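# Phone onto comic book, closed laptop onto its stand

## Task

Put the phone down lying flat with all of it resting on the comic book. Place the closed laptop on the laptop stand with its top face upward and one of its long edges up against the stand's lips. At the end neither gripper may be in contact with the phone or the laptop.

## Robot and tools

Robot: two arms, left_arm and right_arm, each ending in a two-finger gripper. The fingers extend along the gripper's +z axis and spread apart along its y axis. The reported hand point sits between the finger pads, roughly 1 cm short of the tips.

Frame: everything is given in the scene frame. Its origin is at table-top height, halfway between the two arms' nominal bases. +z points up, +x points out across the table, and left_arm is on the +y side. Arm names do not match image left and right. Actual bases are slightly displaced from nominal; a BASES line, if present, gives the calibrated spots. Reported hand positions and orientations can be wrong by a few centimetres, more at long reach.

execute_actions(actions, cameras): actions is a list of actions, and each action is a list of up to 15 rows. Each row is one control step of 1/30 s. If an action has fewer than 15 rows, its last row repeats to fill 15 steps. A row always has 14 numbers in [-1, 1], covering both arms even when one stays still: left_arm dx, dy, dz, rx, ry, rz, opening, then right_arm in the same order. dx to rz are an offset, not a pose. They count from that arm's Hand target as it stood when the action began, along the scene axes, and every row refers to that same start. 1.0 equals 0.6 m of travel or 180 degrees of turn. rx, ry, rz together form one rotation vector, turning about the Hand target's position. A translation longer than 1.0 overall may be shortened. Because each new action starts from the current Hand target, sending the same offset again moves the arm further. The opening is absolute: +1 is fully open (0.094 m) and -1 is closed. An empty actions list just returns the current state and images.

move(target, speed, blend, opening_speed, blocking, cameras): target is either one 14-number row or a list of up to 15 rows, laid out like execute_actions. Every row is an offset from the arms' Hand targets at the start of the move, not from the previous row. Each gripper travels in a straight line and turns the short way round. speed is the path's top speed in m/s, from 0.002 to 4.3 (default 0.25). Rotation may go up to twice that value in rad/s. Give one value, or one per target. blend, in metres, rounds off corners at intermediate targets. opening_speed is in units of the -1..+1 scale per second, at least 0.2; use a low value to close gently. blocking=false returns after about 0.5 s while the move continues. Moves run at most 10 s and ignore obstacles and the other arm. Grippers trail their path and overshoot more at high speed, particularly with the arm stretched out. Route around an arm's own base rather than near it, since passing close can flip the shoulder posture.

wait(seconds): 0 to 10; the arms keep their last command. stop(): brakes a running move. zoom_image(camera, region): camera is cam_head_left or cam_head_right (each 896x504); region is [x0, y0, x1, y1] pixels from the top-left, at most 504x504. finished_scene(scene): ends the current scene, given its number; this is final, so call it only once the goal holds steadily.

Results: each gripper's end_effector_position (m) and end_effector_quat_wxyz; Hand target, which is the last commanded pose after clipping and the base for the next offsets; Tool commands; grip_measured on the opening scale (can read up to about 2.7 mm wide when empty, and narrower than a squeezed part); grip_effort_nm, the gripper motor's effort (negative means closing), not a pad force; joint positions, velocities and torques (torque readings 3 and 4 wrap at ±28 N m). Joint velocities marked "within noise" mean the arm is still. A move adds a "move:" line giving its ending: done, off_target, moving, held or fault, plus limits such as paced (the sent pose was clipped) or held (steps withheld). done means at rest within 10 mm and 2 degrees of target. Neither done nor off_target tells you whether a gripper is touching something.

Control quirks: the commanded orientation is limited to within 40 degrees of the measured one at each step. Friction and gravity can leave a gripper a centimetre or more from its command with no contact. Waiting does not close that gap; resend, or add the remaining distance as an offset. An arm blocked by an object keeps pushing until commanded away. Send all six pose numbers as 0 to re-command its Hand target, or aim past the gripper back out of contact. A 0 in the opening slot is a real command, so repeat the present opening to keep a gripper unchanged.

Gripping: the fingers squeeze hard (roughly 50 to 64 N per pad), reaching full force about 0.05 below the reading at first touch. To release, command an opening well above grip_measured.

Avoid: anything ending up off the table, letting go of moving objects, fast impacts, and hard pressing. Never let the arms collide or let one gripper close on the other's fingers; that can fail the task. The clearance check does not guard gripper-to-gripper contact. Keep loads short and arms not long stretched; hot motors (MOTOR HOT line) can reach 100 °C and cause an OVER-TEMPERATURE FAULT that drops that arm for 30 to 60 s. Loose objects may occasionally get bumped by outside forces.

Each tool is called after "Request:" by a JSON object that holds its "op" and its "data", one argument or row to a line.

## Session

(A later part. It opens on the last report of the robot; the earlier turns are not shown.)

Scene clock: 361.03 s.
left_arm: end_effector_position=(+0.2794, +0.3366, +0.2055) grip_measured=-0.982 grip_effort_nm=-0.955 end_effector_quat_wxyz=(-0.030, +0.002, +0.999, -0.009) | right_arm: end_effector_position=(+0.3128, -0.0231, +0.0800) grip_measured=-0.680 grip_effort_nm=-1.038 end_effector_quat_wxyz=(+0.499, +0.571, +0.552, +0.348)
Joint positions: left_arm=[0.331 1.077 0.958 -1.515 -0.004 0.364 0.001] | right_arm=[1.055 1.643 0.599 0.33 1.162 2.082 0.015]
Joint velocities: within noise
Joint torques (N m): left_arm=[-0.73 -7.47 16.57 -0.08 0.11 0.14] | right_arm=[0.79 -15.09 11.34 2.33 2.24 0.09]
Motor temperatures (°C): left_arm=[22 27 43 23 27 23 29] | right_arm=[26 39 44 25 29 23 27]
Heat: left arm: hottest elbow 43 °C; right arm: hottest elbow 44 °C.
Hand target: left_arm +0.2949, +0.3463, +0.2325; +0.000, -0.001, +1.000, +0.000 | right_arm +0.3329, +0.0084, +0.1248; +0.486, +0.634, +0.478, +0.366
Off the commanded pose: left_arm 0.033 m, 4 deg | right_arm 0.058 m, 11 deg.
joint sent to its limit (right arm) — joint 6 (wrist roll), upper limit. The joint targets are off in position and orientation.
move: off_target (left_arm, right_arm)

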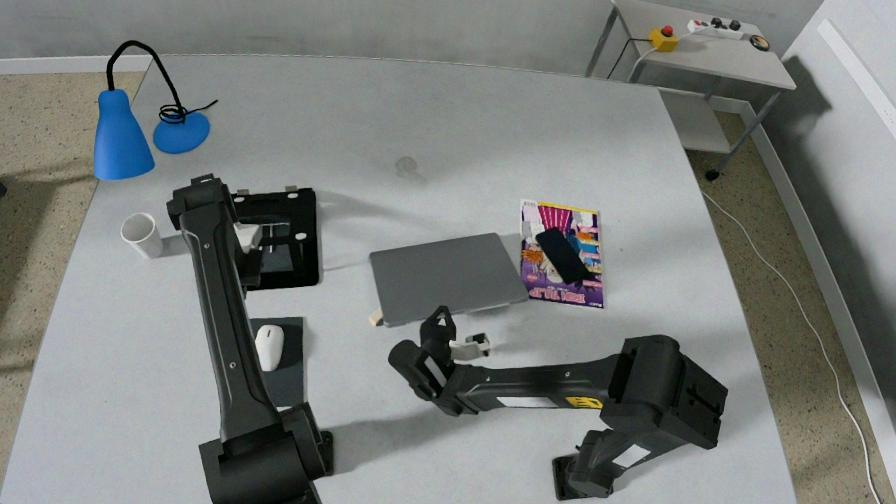

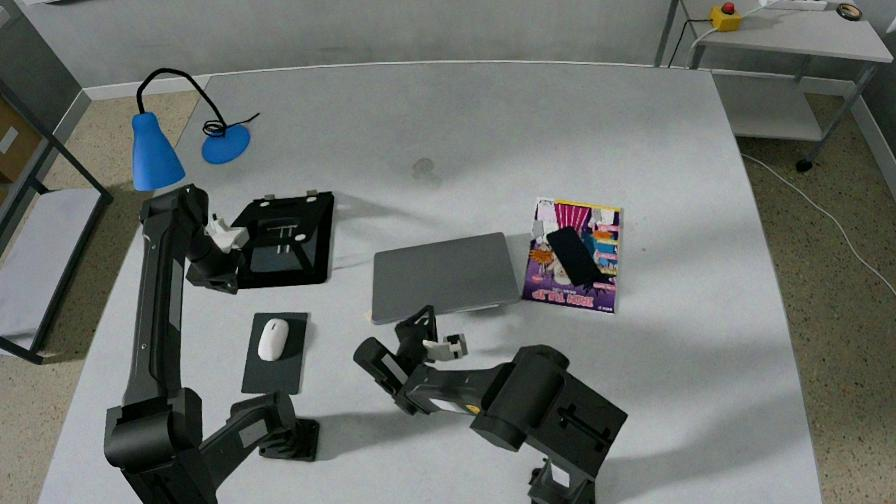

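Request:
{"op": "move", "data": {
  "target": [0,0,0,0,0,0,-1,0.17,0.05,0,0,0,0,-0.8],
  "speed": 0.06
}}

Scene clock: 385.53 s.
left_arm: end_effector_position=(+0.2794, +0.3366, +0.2055) grip_measured=-0.982 grip_effort_nm=-0.950 end_effector_quat_wxyz=(-0.030, +0.002, +0.999, -0.009) | right_arm: end_effector_position=(+0.4026, +0.0162, +0.0799) grip_measured=-0.679 grip_effort_nm=-1.038 end_effector_quat_wxyz=(+0.489, +0.606, +0.531, +0.335)
Joint positions: left_arm=[0.331 1.077 0.958 -1.515 -0.004 0.364 0.001] | right_arm=[0.927 1.793 0.861 0.242 1.083 2.082 0.015]
Joint velocities: within noise
Joint torques (N m): left_arm=[-0.97 -6.95 16.14 -0.09 0.09 0.12] | right_arm=[-0.79 -18.78 12.82 1.36 1.35 0.09]
Motor temperatures (°C): left_arm=[22 26 45 23 27 23 29] | right_arm=[26 39 48 25 34 23 27]
Heat: left arm: hottest elbow 45 °C; right arm: hottest elbow 48 °C.
Hand target: left_arm +0.2949, +0.3463, +0.2325; +0.000, -0.001, +1.000, +0.000 | right_arm +0.4351, +0.0383, +0.1249; +0.486, +0.634, +0.478, +0.366
Off the commanded pose: left_arm 0.033 m, 4 deg | right_arm 0.060 m, 8 deg.
joint sent to its limit (right arm) — joint 6 (wrist roll), upper limit. The joint targets are off in position, not in orientation.
move: off_target (left_arm, right_arm)

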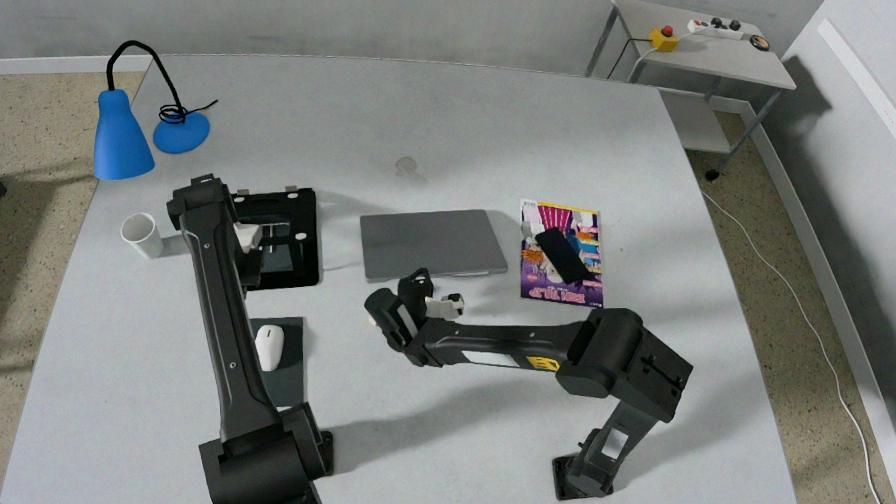

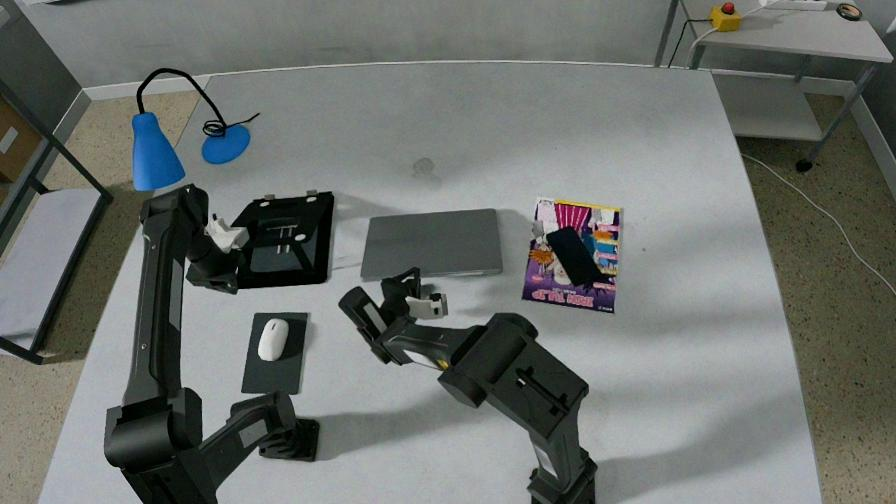

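Request:
{"op": "move", "data": {
  "target": [
    [-0.017,-0.11,0.0,-0.351,-0.24,0.388,0.3,0,0,0,0,0,0,-0.8],
    [0.03,-0.24,-0.12,-0.351,-0.24,0.388,0.3,0,0,0,0,0,0,-0.8]
  ],
  "speed": 0.2
}}

Scene clock: 410.50 s.
left_arm: end_effector_position=(+0.3122, +0.2061, +0.1661) grip_measured=+0.298 grip_effort_nm=0.125 end_effector_quat_wxyz=(+0.333, -0.530, +0.617, -0.477) | right_arm: end_effector_position=(+0.4026, +0.0161, +0.0798) grip_measured=-0.679 grip_effort_nm=-1.043 end_effector_quat_wxyz=(+0.489, +0.606, +0.531, +0.335)
Joint positions: left_arm=[0.006 0.276 0.139 -0.206 0.271 -1.576 0.061] | right_arm=[0.927 1.793 0.861 0.242 1.083 2.082 0.015]
Joint velocities: within noise
Joint torques (N m): left_arm=[-2.67 1.61 10.58 2.76 -0.08 -0.02] | right_arm=[-0.85 -18.73 12.89 1.35 1.35 0.09]
Motor temperatures (°C): left_arm=[22 26 46 24 27 23 29] | right_arm=[26 40 51 25 31 23 28]
Heat: left arm: hottest elbow 46 °C; right arm: hottest elbow 51 °C.
Hand target: left_arm +0.3129, +0.2024, +0.1606; +0.327, -0.530, +0.618, -0.479 | right_arm +0.4350, +0.0382, +0.1248; +0.486, +0.634, +0.478, +0.366
Off the commanded pose: left_arm 0.007 m, 1 deg | right_arm 0.060 m, 8 deg.
joint sent to its limit (right arm) — joint 6 (wrist roll), upper limit. The joint targets are off in position, not in orientation.
move: off_target (right_arm)

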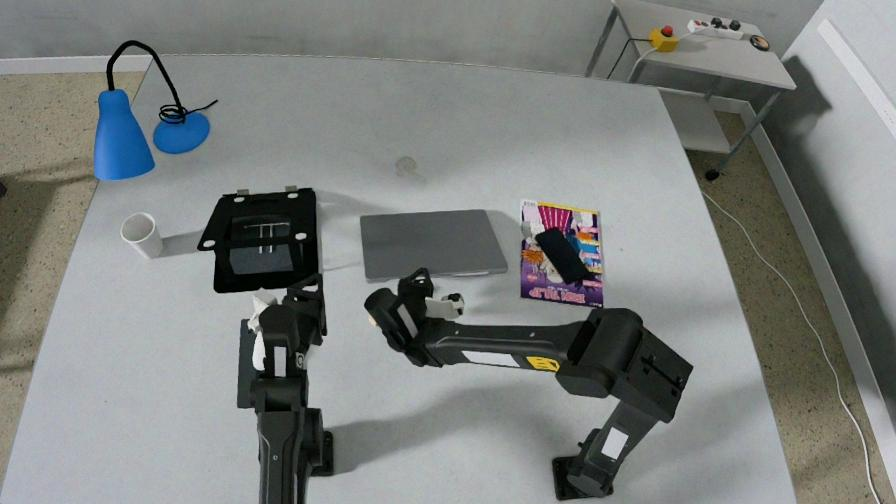

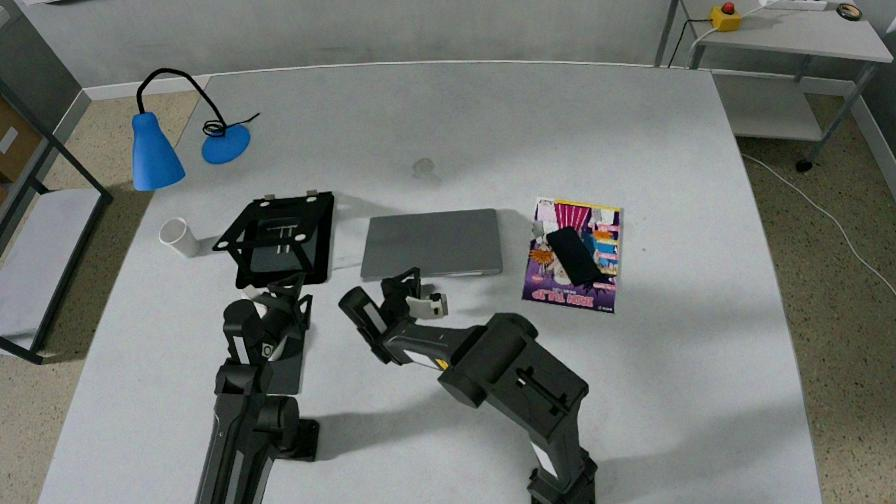

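Request:
{"op": "zoom_image", "data": {
  "camera": "cam_head_left",
  "region": [200, 180, 520, 400]
}}

Request:
{"op": "zoom_image", "data": {
  "camera": "cam_head_right",
  "region": [200, 180, 520, 400]
}}

Scaled by 1.575.

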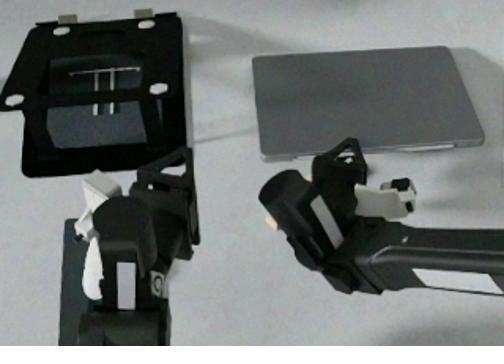

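Scaled by 1.575.

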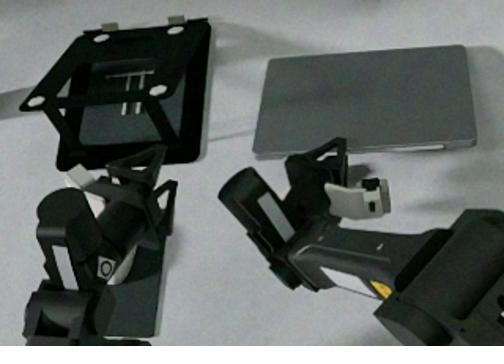

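Request:
{"op": "move", "data": {
  "target": [0.023,-0.097,-0.097,0,0,0,0.3,0,0,0,0,0,0,-0.8],
  "speed": 0.12
}}

Request:
{"op": "zoom_image", "data": {
  "camera": "cam_head_left",
  "region": [300, 200, 520, 350]
}}

Request:
{"op": "zoom_image", "data": {
  "camera": "cam_head_right",
  "region": [280, 200, 500, 350]
}}

Scene clock: 422.80 s.
left_arm: end_effector_position=(+0.3304, +0.1472, +0.1064) grip_measured=+0.298 grip_effort_nm=0.129 end_effector_quat_wxyz=(+0.332, -0.531, +0.618, -0.476) | right_arm: end_effector_position=(+0.4026, +0.0161, +0.0798) grip_measured=-0.679 grip_effort_nm=-1.038 end_effector_quat_wxyz=(+0.489, +0.606, +0.531, +0.335)
Joint positions: left_arm=[-0.394 0.786 0.04 0.412 -0.107 -1.71 0.061] | right_arm=[0.927 1.793 0.861 0.242 1.083 2.082 0.015]
Joint velocities: within noise
Joint torques (N m): left_arm=[-2.73 -1.44 7.98 2.66 -0.15 -0.02] | right_arm=[-0.91 -18.78 12.89 1.36 1.34 0.09]
Motor temperatures (°C): left_arm=[22 26 44 24 27 23 28] | right_arm=[26 40 52 25 31 23 28]
Heat: left arm: hottest elbow 44 °C; right arm: hottest elbow 52 °C.
Hand target: left_arm +0.3268, +0.1441, +0.1025; +0.327, -0.530, +0.618, -0.480 | right_arm +0.4350, +0.0382, +0.1248; +0.486, +0.634, +0.478, +0.366
Off the commanded pose: left_arm 0.006 m, 1 deg | right_arm 0.060 m, 8 deg.
joint sent to its limit (right arm) — joint 6 (wrist roll), upper limit. The joint targets are off in position, not in orientation.
move: off_target (right_arm)

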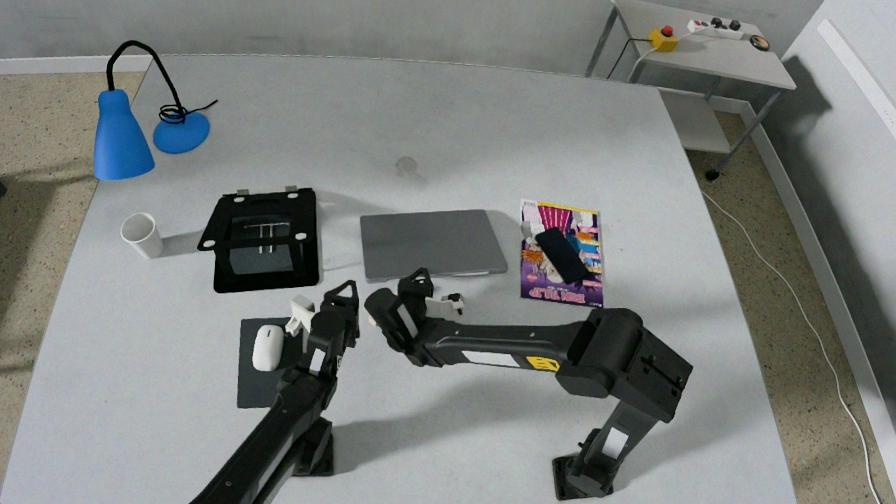

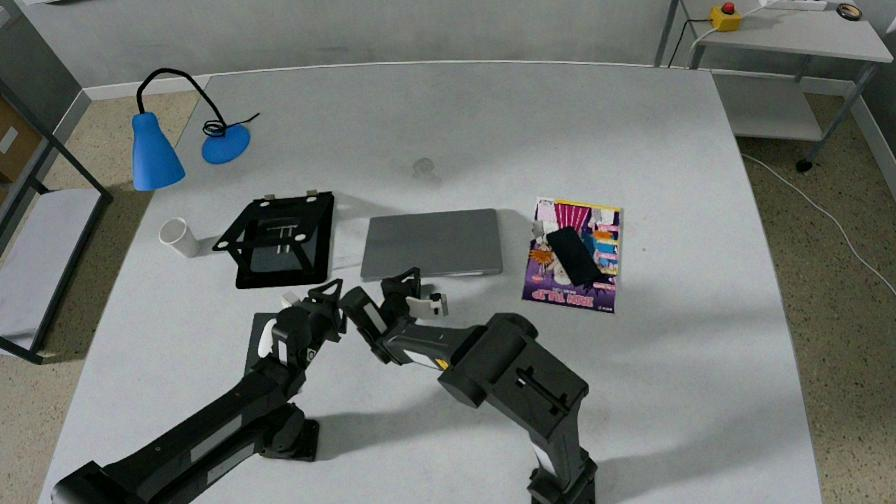

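Scaled by 2.291.

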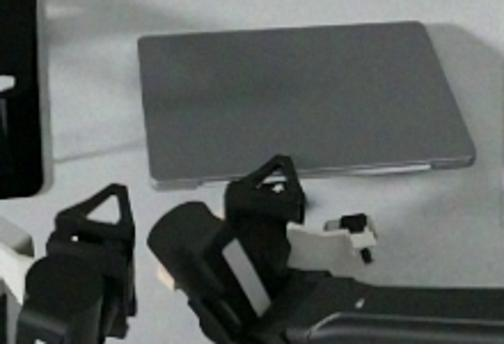

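Scaled by 2.291.

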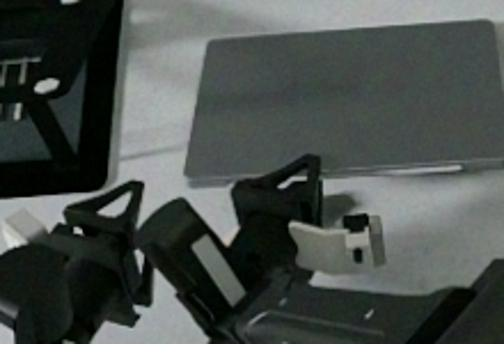

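Request:
{"op": "move", "data": {
  "target": [-0.06,0.16,0.08,0,0,0,0.3,-0.08,-0.01,0,0,0,0.09,-0.8],
  "speed": 0.07
}}

Scene clock: 438.23 s.
left_arm: end_effector_position=(+0.2849, +0.2320, +0.1066) grip_measured=+0.298 grip_effort_nm=0.120 end_effector_quat_wxyz=(+0.294, -0.550, +0.624, -0.471) | right_arm: end_effector_position=(+0.3841, +0.0181, +0.0795) grip_measured=-0.680 grip_effort_nm=-1.038 end_effector_quat_wxyz=(+0.434, +0.563, +0.590, +0.383)
Joint positions: left_arm=[0.302 0.218 0.027 -0.28 0.567 -1.467 0.061] | right_arm=[0.923 1.721 0.729 0.441 0.891 1.931 0.015]
Joint velocities: within noise
Joint torques (N m): left_arm=[-0.79 0.15 18.19 1.26 0.27 0.19] | right_arm=[1.26 -21.3 6.57 2.82 0.35 -0.11]
Motor temperatures (°C): left_arm=[22 26 43 24 27 23 28] | right_arm=[26 41 52 25 31 23 28]
Heat: left arm: hottest elbow 43 °C; right arm: hottest elbow 52 °C.
Hand target: left_arm +0.2907, +0.2402, +0.1504; +0.327, -0.530, +0.618, -0.479 | right_arm +0.3870, +0.0323, +0.1248; +0.430, +0.560, +0.562, +0.431
Off the commanded pose: left_arm 0.045 m, 5 deg | right_arm 0.048 m, 6 deg.
move: off_target (left_arm, right_arm)

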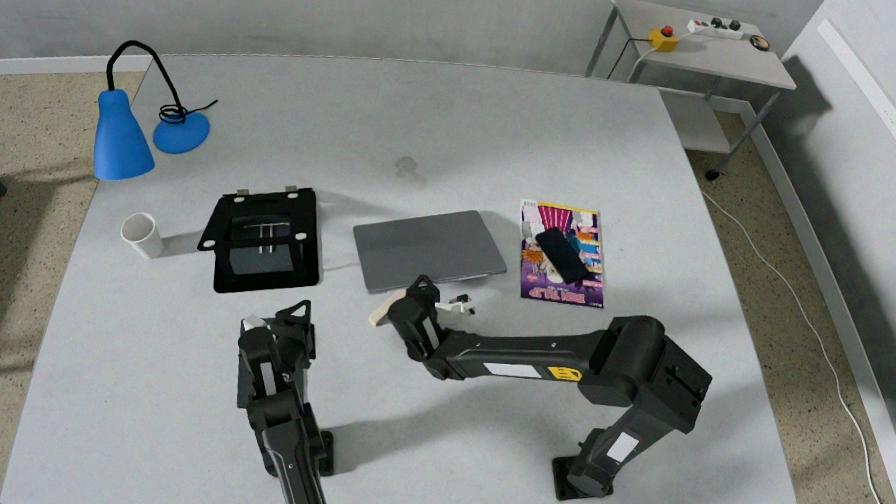

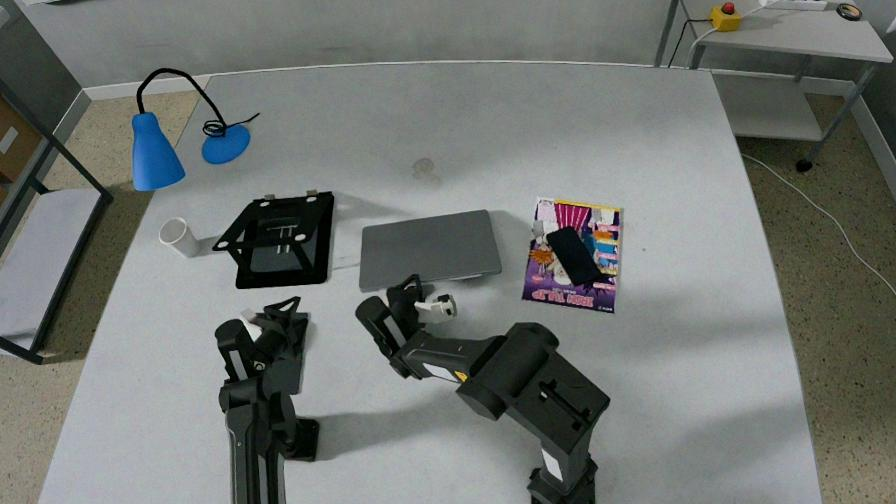

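Request:
{"op": "move", "data": {
  "target": [-0.02,0.03,0.04,0,0,0,0.3,-0.06,-0.03,0,0,0,0.05,-0.8],
  "speed": 0.07
}}

Request:
{"op": "zoom_image", "data": {
  "camera": "cam_head_left",
  "region": [200, 180, 520, 400]
}}

Scene clock: 442.47 s.
left_arm: end_effector_position=(+0.2749, +0.2489, +0.1276) grip_measured=+0.298 grip_effort_nm=0.125 end_effector_quat_wxyz=(+0.290, -0.553, +0.620, -0.476) | right_arm: end_effector_position=(+0.3494, -0.0006, +0.0823) grip_measured=-0.681 grip_effort_nm=-1.038 end_effector_quat_wxyz=(+0.399, +0.518, +0.635, +0.411)
Joint positions: left_arm=[0.494 0.187 0.091 -0.445 0.741 -1.366 0.061] | right_arm=[0.923 1.612 0.568 0.556 0.75 1.83 0.015]
Joint velocities: within noise
Joint torques (N m): left_arm=[0.26 0.73 18.71 1.36 0.29 0.16] | right_arm=[1.49 -18.55 6.16 3.06 0.22 0.03]
Motor temperatures (°C): left_arm=[22 26 44 24 27 23 28] | right_arm=[26 41 51 25 30 23 28]
Heat: left arm: hottest elbow 44 °C; right arm: hottest elbow 51 °C.
Hand target: left_arm +0.2787, +0.2582, +0.1743; +0.327, -0.530, +0.618, -0.479 | right_arm +0.3510, +0.0143, +0.1248; +0.395, +0.514, +0.605, +0.463
Off the commanded pose: left_arm 0.048 m, 5 deg | right_arm 0.045 m, 7 deg.
move: off_target (left_arm, right_arm)

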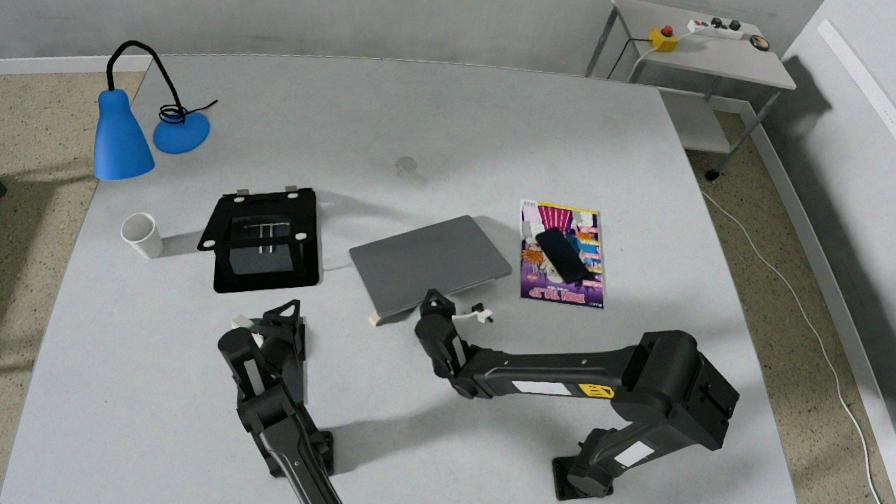

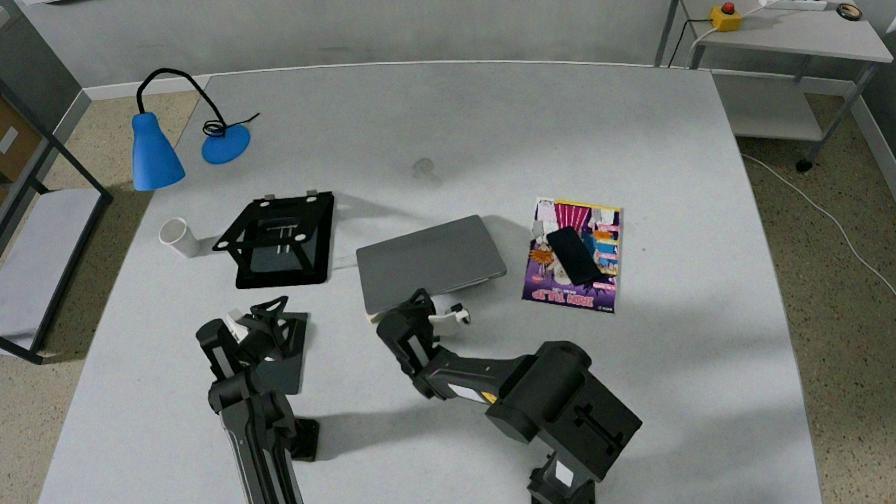

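Scaled by 1.575.

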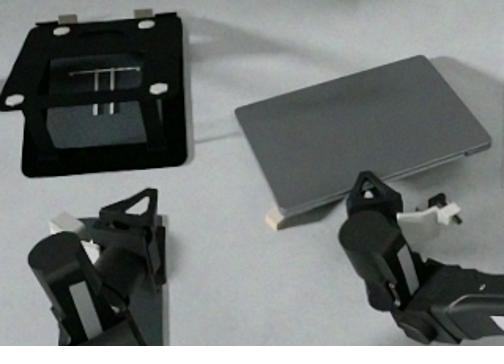

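Request:
{"op": "move", "data": {
  "target": [
    [0.0,0.02,0.076,0.452,-0.279,-0.24,0.3,0,0,0,0,0,0,-0.8],
    [0.035,-0.03,-0.0,0.747,-0.593,-0.219,0.3,0,0,0,0,0,0,-0.8]
  ],
  "speed": 0.2
}}

Request:
{"op": "zoom_image", "data": {
  "camera": "cam_head_left",
  "region": [200, 180, 520, 400]
}}

Scene clock: 473.10 s.
left_arm: end_effector_position=(+0.2991, +0.2419, +0.1741) grip_measured=+0.298 grip_effort_nm=0.115 end_effector_quat_wxyz=(+0.694, +0.613, +0.360, +0.120) | right_arm: end_effector_position=(+0.3495, -0.0005, +0.0824) grip_measured=-0.681 grip_effort_nm=-1.038 end_effector_quat_wxyz=(+0.399, +0.517, +0.635, +0.411)
Joint positions: left_arm=[0.665 0.984 0.265 -0.141 1.559 2.071 0.061] | right_arm=[0.923 1.612 0.568 0.557 0.749 1.83 0.015]
Joint velocities: within noise
Joint torques (N m): left_arm=[-2.43 -2.61 8.5 1.44 0.61 -0.04] | right_arm=[1.49 -18.49 6.16 3.06 0.23 0.02]
Motor temperatures (°C): left_arm=[22 26 48 24 27 23 28] | right_arm=[26 40 45 26 28 23 28]
Heat: left arm: hottest elbow 48 °C; right arm: hottest elbow 45 °C.
Hand target: left_arm +0.2997, +0.2401, +0.1744; +0.683, +0.660, +0.307, +0.061 | right_arm +0.3510, +0.0143, +0.1248; +0.394, +0.514, +0.605, +0.463
Off the commanded pose: left_arm 0.002 m, 11 deg | right_arm 0.045 m, 7 deg.
joint sent to its limit (left arm) — joint 5 (wrist yaw), upper limit; joint 6 (wrist roll), upper limit. The joint targets are off in orientation, not in position.
move: off_target (left_arm, right_arm)

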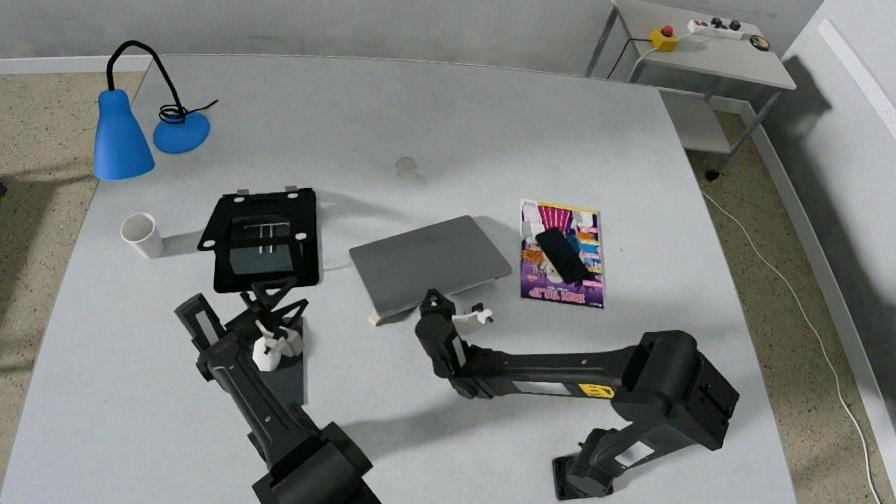

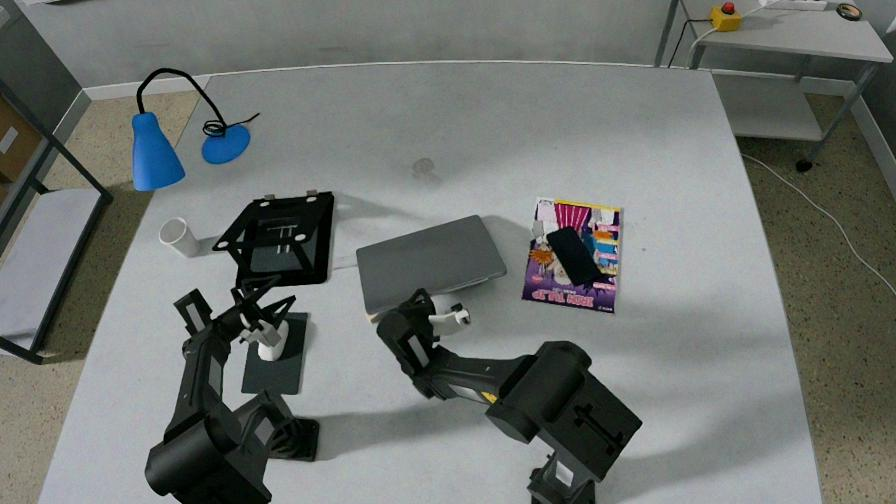

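Scaled by 1.575.

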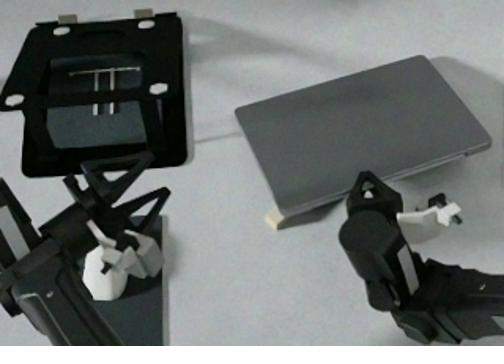

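Request:
{"op": "move", "data": {
  "target": [0.034,-0.078,-0.107,0,0,0,0.3,0,0,0,0,0,0,-0.8],
  "speed": 0.12
}}

Request:
{"op": "zoom_image", "data": {
  "camera": "cam_head_left",
  "region": [260, 200, 480, 350]
}}

Request:
{"op": "zoom_image", "data": {
  "camera": "cam_head_right",
  "region": [240, 200, 460, 350]
}}

Scene clock: 478.80 s.
left_arm: end_effector_position=(+0.3231, +0.1992, +0.1143) grip_measured=+0.298 grip_effort_nm=0.115 end_effector_quat_wxyz=(+0.681, +0.662, +0.306, +0.070) | right_arm: end_effector_position=(+0.3495, -0.0005, +0.0824) grip_measured=-0.681 grip_effort_nm=-1.038 end_effector_quat_wxyz=(+0.399, +0.517, +0.635, +0.411)
Joint positions: left_arm=[0.443 1.332 0.25 0.298 1.483 2.022 0.061] | right_arm=[0.923 1.612 0.568 0.557 0.749 1.83 0.015]
Joint velocities: within noise
Joint torques (N m): left_arm=[-2.08 -5.66 4.57 1.76 0.33 -0.11] | right_arm=[1.49 -18.55 6.17 3.03 0.24 0.03]
Motor temperatures (°C): left_arm=[22 26 47 24 27 23 28] | right_arm=[26 40 44 26 28 23 29]
Heat: left arm: hottest elbow 47 °C; right arm: hottest elbow 44 °C.
Hand target: left_arm +0.3201, +0.1933, +0.1102; +0.683, +0.660, +0.307, +0.061 | right_arm +0.3510, +0.0143, +0.1248; +0.394, +0.514, +0.605, +0.463
Off the commanded pose: left_arm 0.008 m, 1 deg | right_arm 0.045 m, 7 deg.
move: off_target (right_arm)

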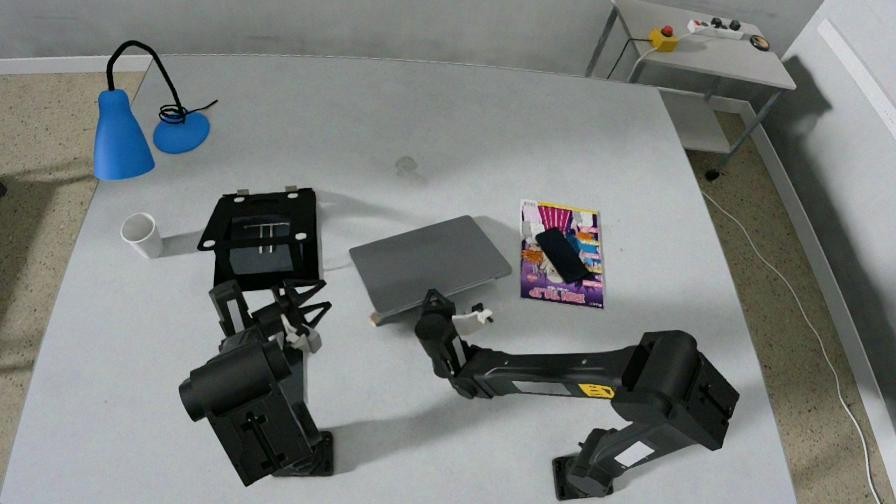

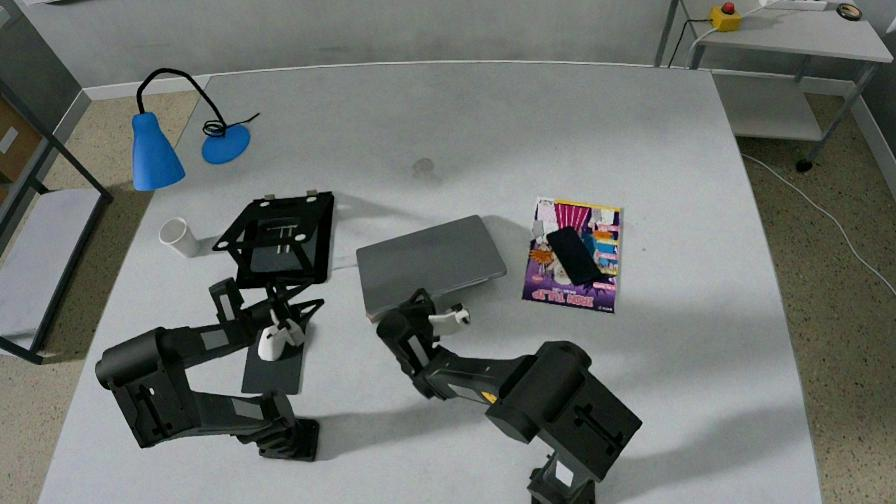

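Scaled by 2.291.

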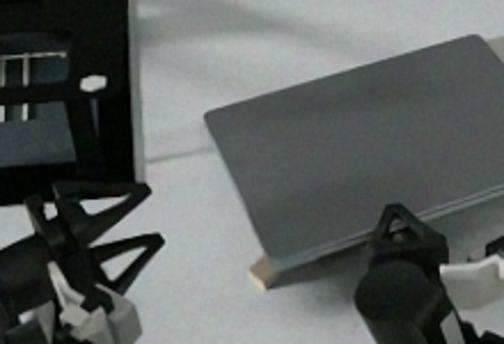

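Scaled by 2.291.

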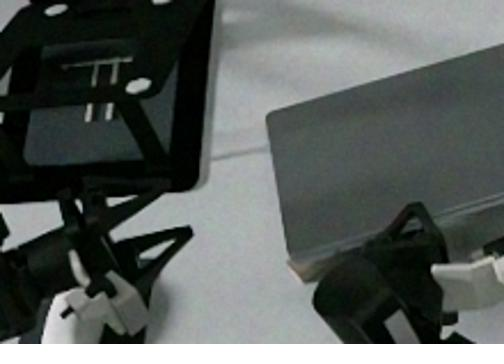

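Request:
{"op": "move", "data": {
  "target": [0,0,0,0,0,0,0.1,0.035,0.012,0.08,-0.028,0.078,0,-0.8],
  "speed": 0.06
}}

Request:
{"op": "zoom_image", "data": {
  "camera": "cam_head_left",
  "region": [260, 200, 480, 350]
}}

Request:
{"op": "zoom_image", "data": {
  "camera": "cam_head_right",
  "region": [240, 200, 460, 350]
}}

Scene clock: 492.60 s.
left_arm: end_effector_position=(+0.3231, +0.1991, +0.1141) grip_measured=+0.102 grip_effort_nm=-0.081 end_effector_quat_wxyz=(+0.682, +0.661, +0.306, +0.070) | right_arm: end_effector_position=(+0.3517, +0.0012, +0.1212) grip_measured=-0.682 grip_effort_nm=-1.043 end_effector_quat_wxyz=(+0.343, +0.538, +0.700, +0.321)
Joint positions: left_arm=[0.443 1.337 0.243 0.342 1.482 1.99 0.052] | right_arm=[0.889 1.428 0.727 -0.065 0.634 1.926 0.015]
Joint velocities: within noise
Joint torques (N m): left_arm=[-2.32 -5.77 4.48 1.77 0.34 -0.18] | right_arm=[0.03 -16.44 12.96 0.81 0.25 0.27]
Motor temperatures (°C): left_arm=[22 26 44 24 27 23 28] | right_arm=[26 40 43 26 28 23 29]
Heat: left arm: hottest elbow 44 °C; right arm: hottest elbow 43 °C.
Hand target: left_arm +0.3201, +0.1933, +0.1102; +0.682, +0.660, +0.307, +0.061 | right_arm +0.3720, +0.0216, +0.1728; +0.340, +0.549, +0.668, +0.370
Off the commanded pose: left_arm 0.008 m, 1 deg | right_arm 0.059 m, 7 deg.
move: off_target (right_arm)

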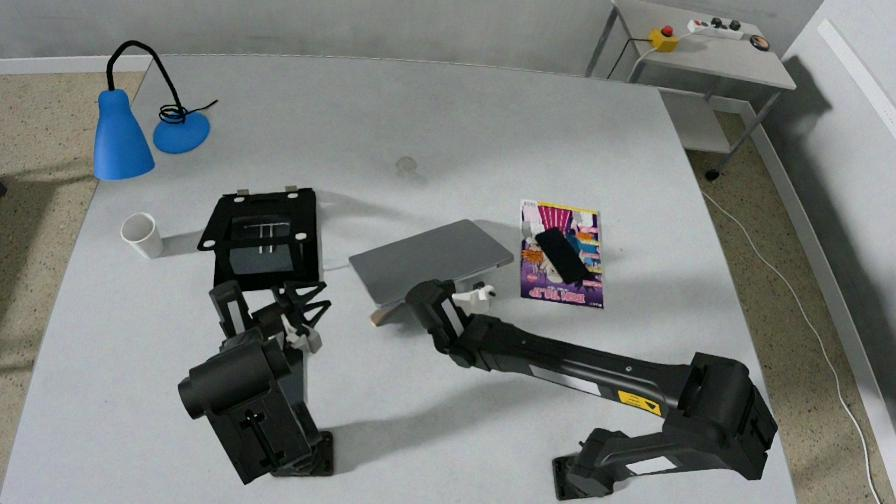

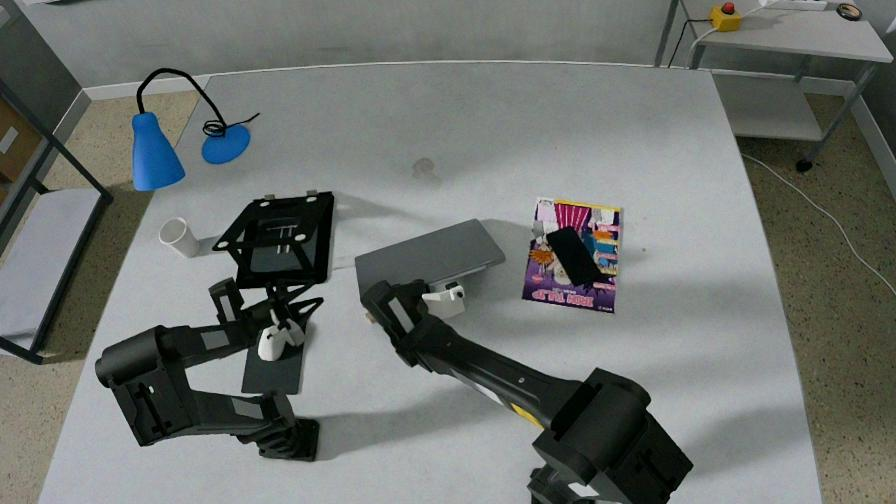

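Scaled by 2.291.

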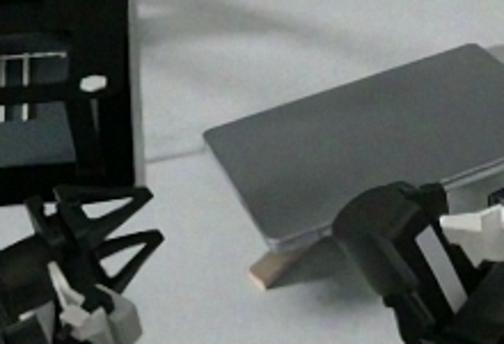

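Scaled by 2.291.

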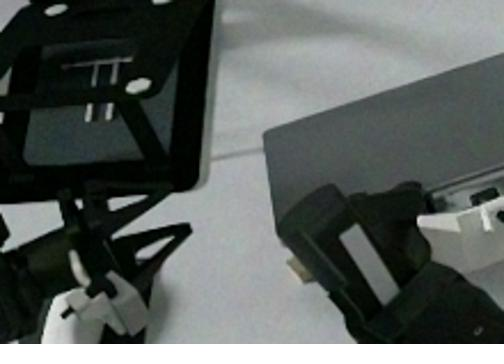

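Request:
{"op": "move", "data": {
  "target": [-0.014,-0.085,-0.045,-0.043,0.065,0.004,0.1,0,0,0,0,0,0,-0.8],
  "speed": 0.1
}}

Request:
{"op": "zoom_image", "data": {
  "camera": "cam_head_left",
  "region": [260, 200, 480, 350]
}}

Request:
{"op": "zoom_image", "data": {
  "camera": "cam_head_right",
  "region": [240, 200, 460, 350]
}}

Scene clock: 506.93 s.
left_arm: end_effector_position=(+0.3159, +0.1473, +0.0843) grip_measured=+0.102 grip_effort_nm=-0.081 end_effector_quat_wxyz=(+0.688, +0.616, +0.383, -0.016) | right_arm: end_effector_position=(+0.3518, +0.0012, +0.1216) grip_measured=-0.682 grip_effort_nm=-1.038 end_effector_quat_wxyz=(+0.342, +0.538, +0.700, +0.322)
Joint positions: left_arm=[0.232 1.772 0.117 1.465 1.292 1.174 0.052] | right_arm=[0.888 1.427 0.727 -0.065 0.632 1.927 0.015]
Joint velocities: within noise
Joint torques (N m): left_arm=[-2.73 -6.42 -0.03 2.02 0.06 -0.15] | right_arm=[0.15 -16.32 12.97 0.87 0.33 0.27]
Motor temperatures (°C): left_arm=[22 26 41 24 27 23 28] | right_arm=[26 40 48 25 28 23 29]
Heat: left arm: hottest elbow 41 °C; right arm: hottest elbow 48 °C.
Hand target: left_arm +0.3117, +0.1423, +0.0832; +0.690, +0.614, +0.383, -0.023 | right_arm +0.3720, +0.0215, +0.1727; +0.340, +0.549, +0.668, +0.370
Off the commanded pose: left_arm 0.007 m, 1 deg | right_arm 0.059 m, 7 deg.
move: off_target (right_arm)

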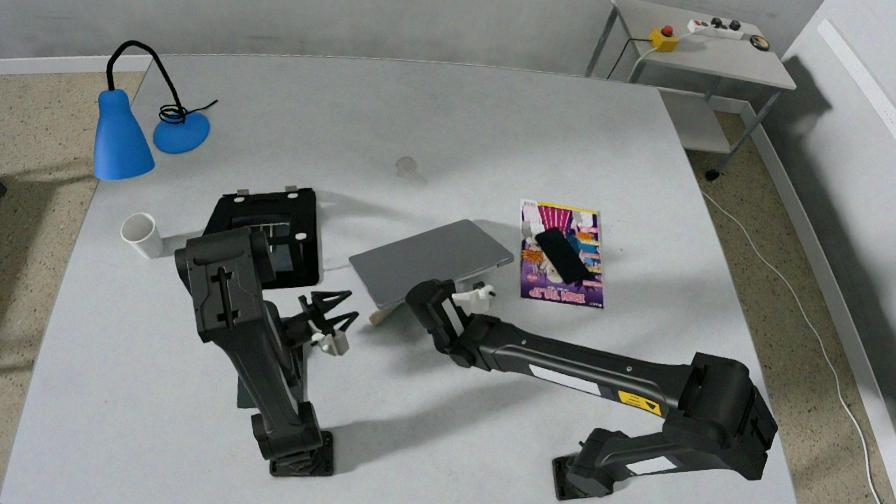

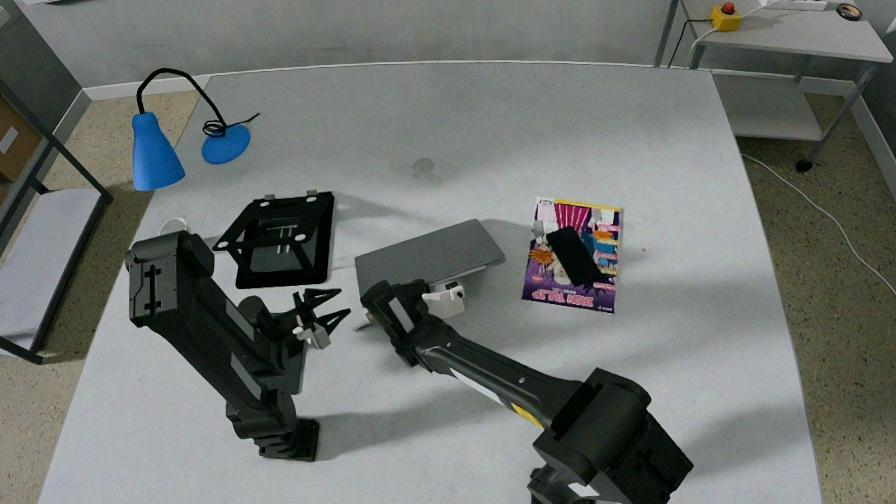

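Scaled by 2.291.

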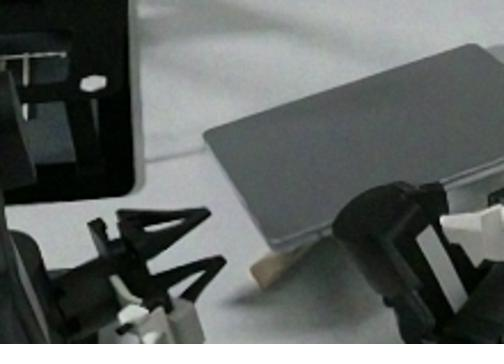

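Scaled by 2.291.

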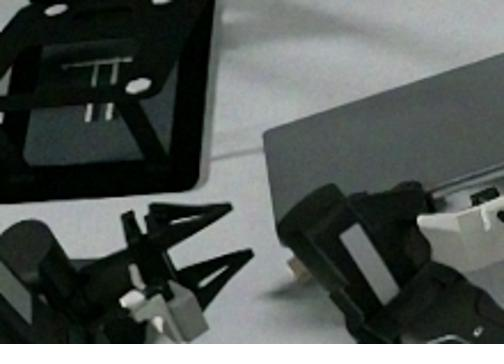

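Request:
{"op": "move", "data": {
  "target": [0.025,-0.045,0.01,0,0,0,0.2,0,0,0,0,0,0,-0.8],
  "speed": 0.06
}}

Request:
{"op": "zoom_image", "data": {
  "camera": "cam_head_left",
  "region": [320, 240, 430, 340]
}}

Request:
{"op": "zoom_image", "data": {
  "camera": "cam_head_right",
  "region": [310, 240, 420, 340]
}}

Scene clock: 516.53 s.
left_arm: end_effector_position=(+0.3220, +0.1188, +0.0870) grip_measured=+0.198 grip_effort_nm=0.125 end_effector_quat_wxyz=(+0.686, +0.612, +0.392, -0.024) | right_arm: end_effector_position=(+0.3518, +0.0012, +0.1216) grip_measured=-0.682 grip_effort_nm=-1.038 end_effector_quat_wxyz=(+0.342, +0.538, +0.700, +0.322)
Joint positions: left_arm=[0.09 1.772 0.117 1.514 1.151 1.096 0.056] | right_arm=[0.888 1.427 0.727 -0.065 0.632 1.927 0.015]
Joint velocities: within noise
Joint torques (N m): left_arm=[-2.67 -7.41 1.96 2.3 -0.05 -0.18] | right_arm=[0.03 -16.26 12.94 0.84 0.32 0.26]
Motor temperatures (°C): left_arm=[22 26 40 24 27 23 28] | right_arm=[26 41 51 25 27 23 29]
Heat: left arm: hottest elbow 40 °C; right arm: hottest elbow 51 °C.
Hand target: left_arm +0.3267, +0.1154, +0.0892; +0.690, +0.614, +0.383, -0.023 | right_arm +0.3720, +0.0215, +0.1727; +0.340, +0.549, +0.668, +0.370
Off the commanded pose: left_arm 0.006 m, 1 deg | right_arm 0.059 m, 7 deg.
move: off_target (right_arm)

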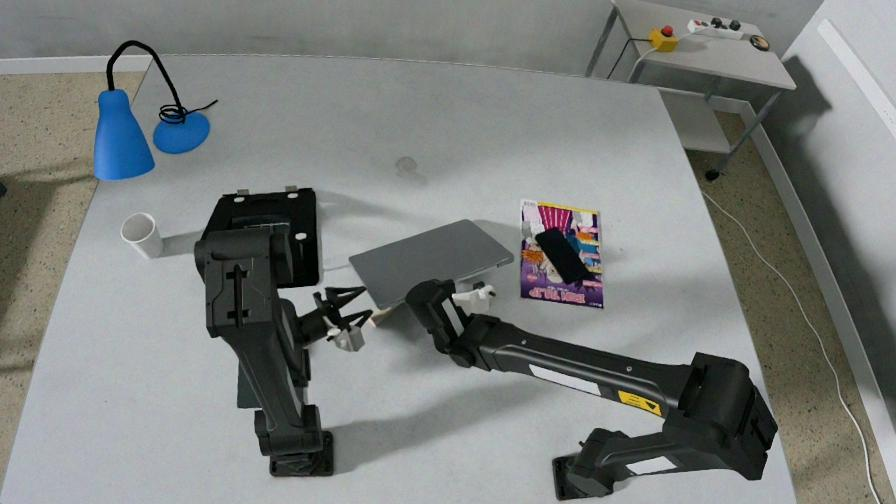

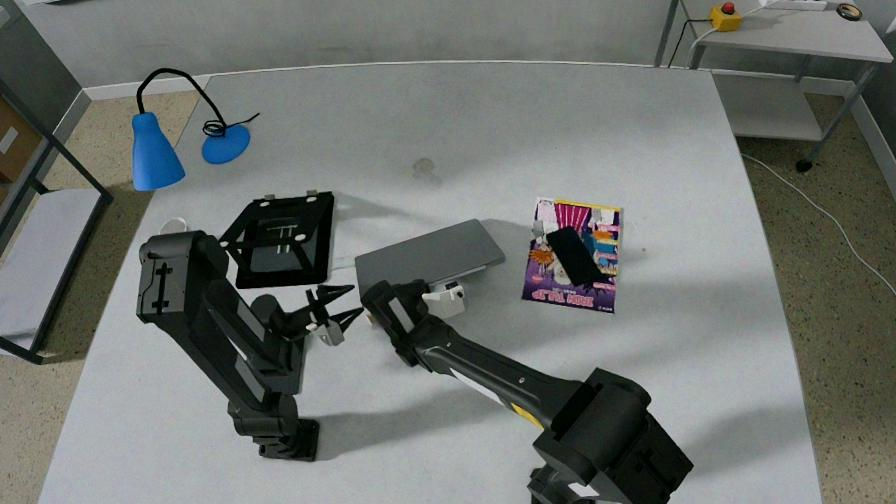

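Scaled by 4.582.

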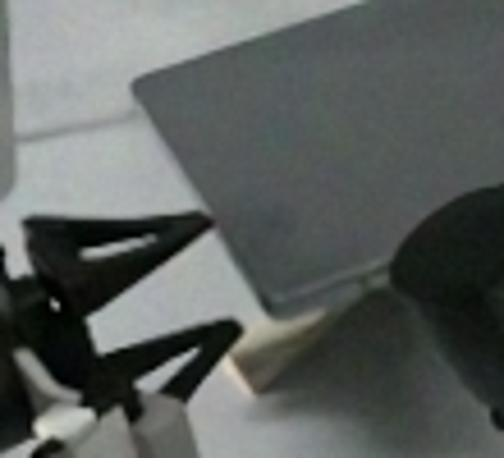

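Scaled by 4.582.

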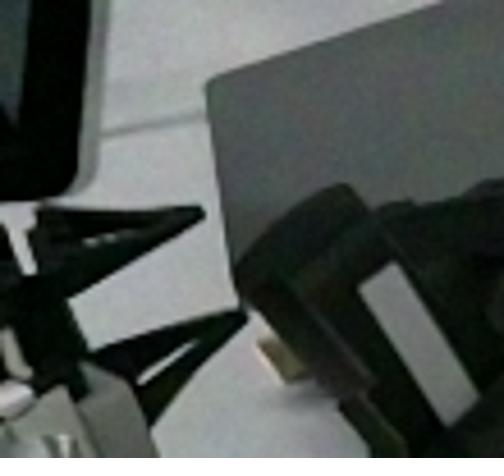

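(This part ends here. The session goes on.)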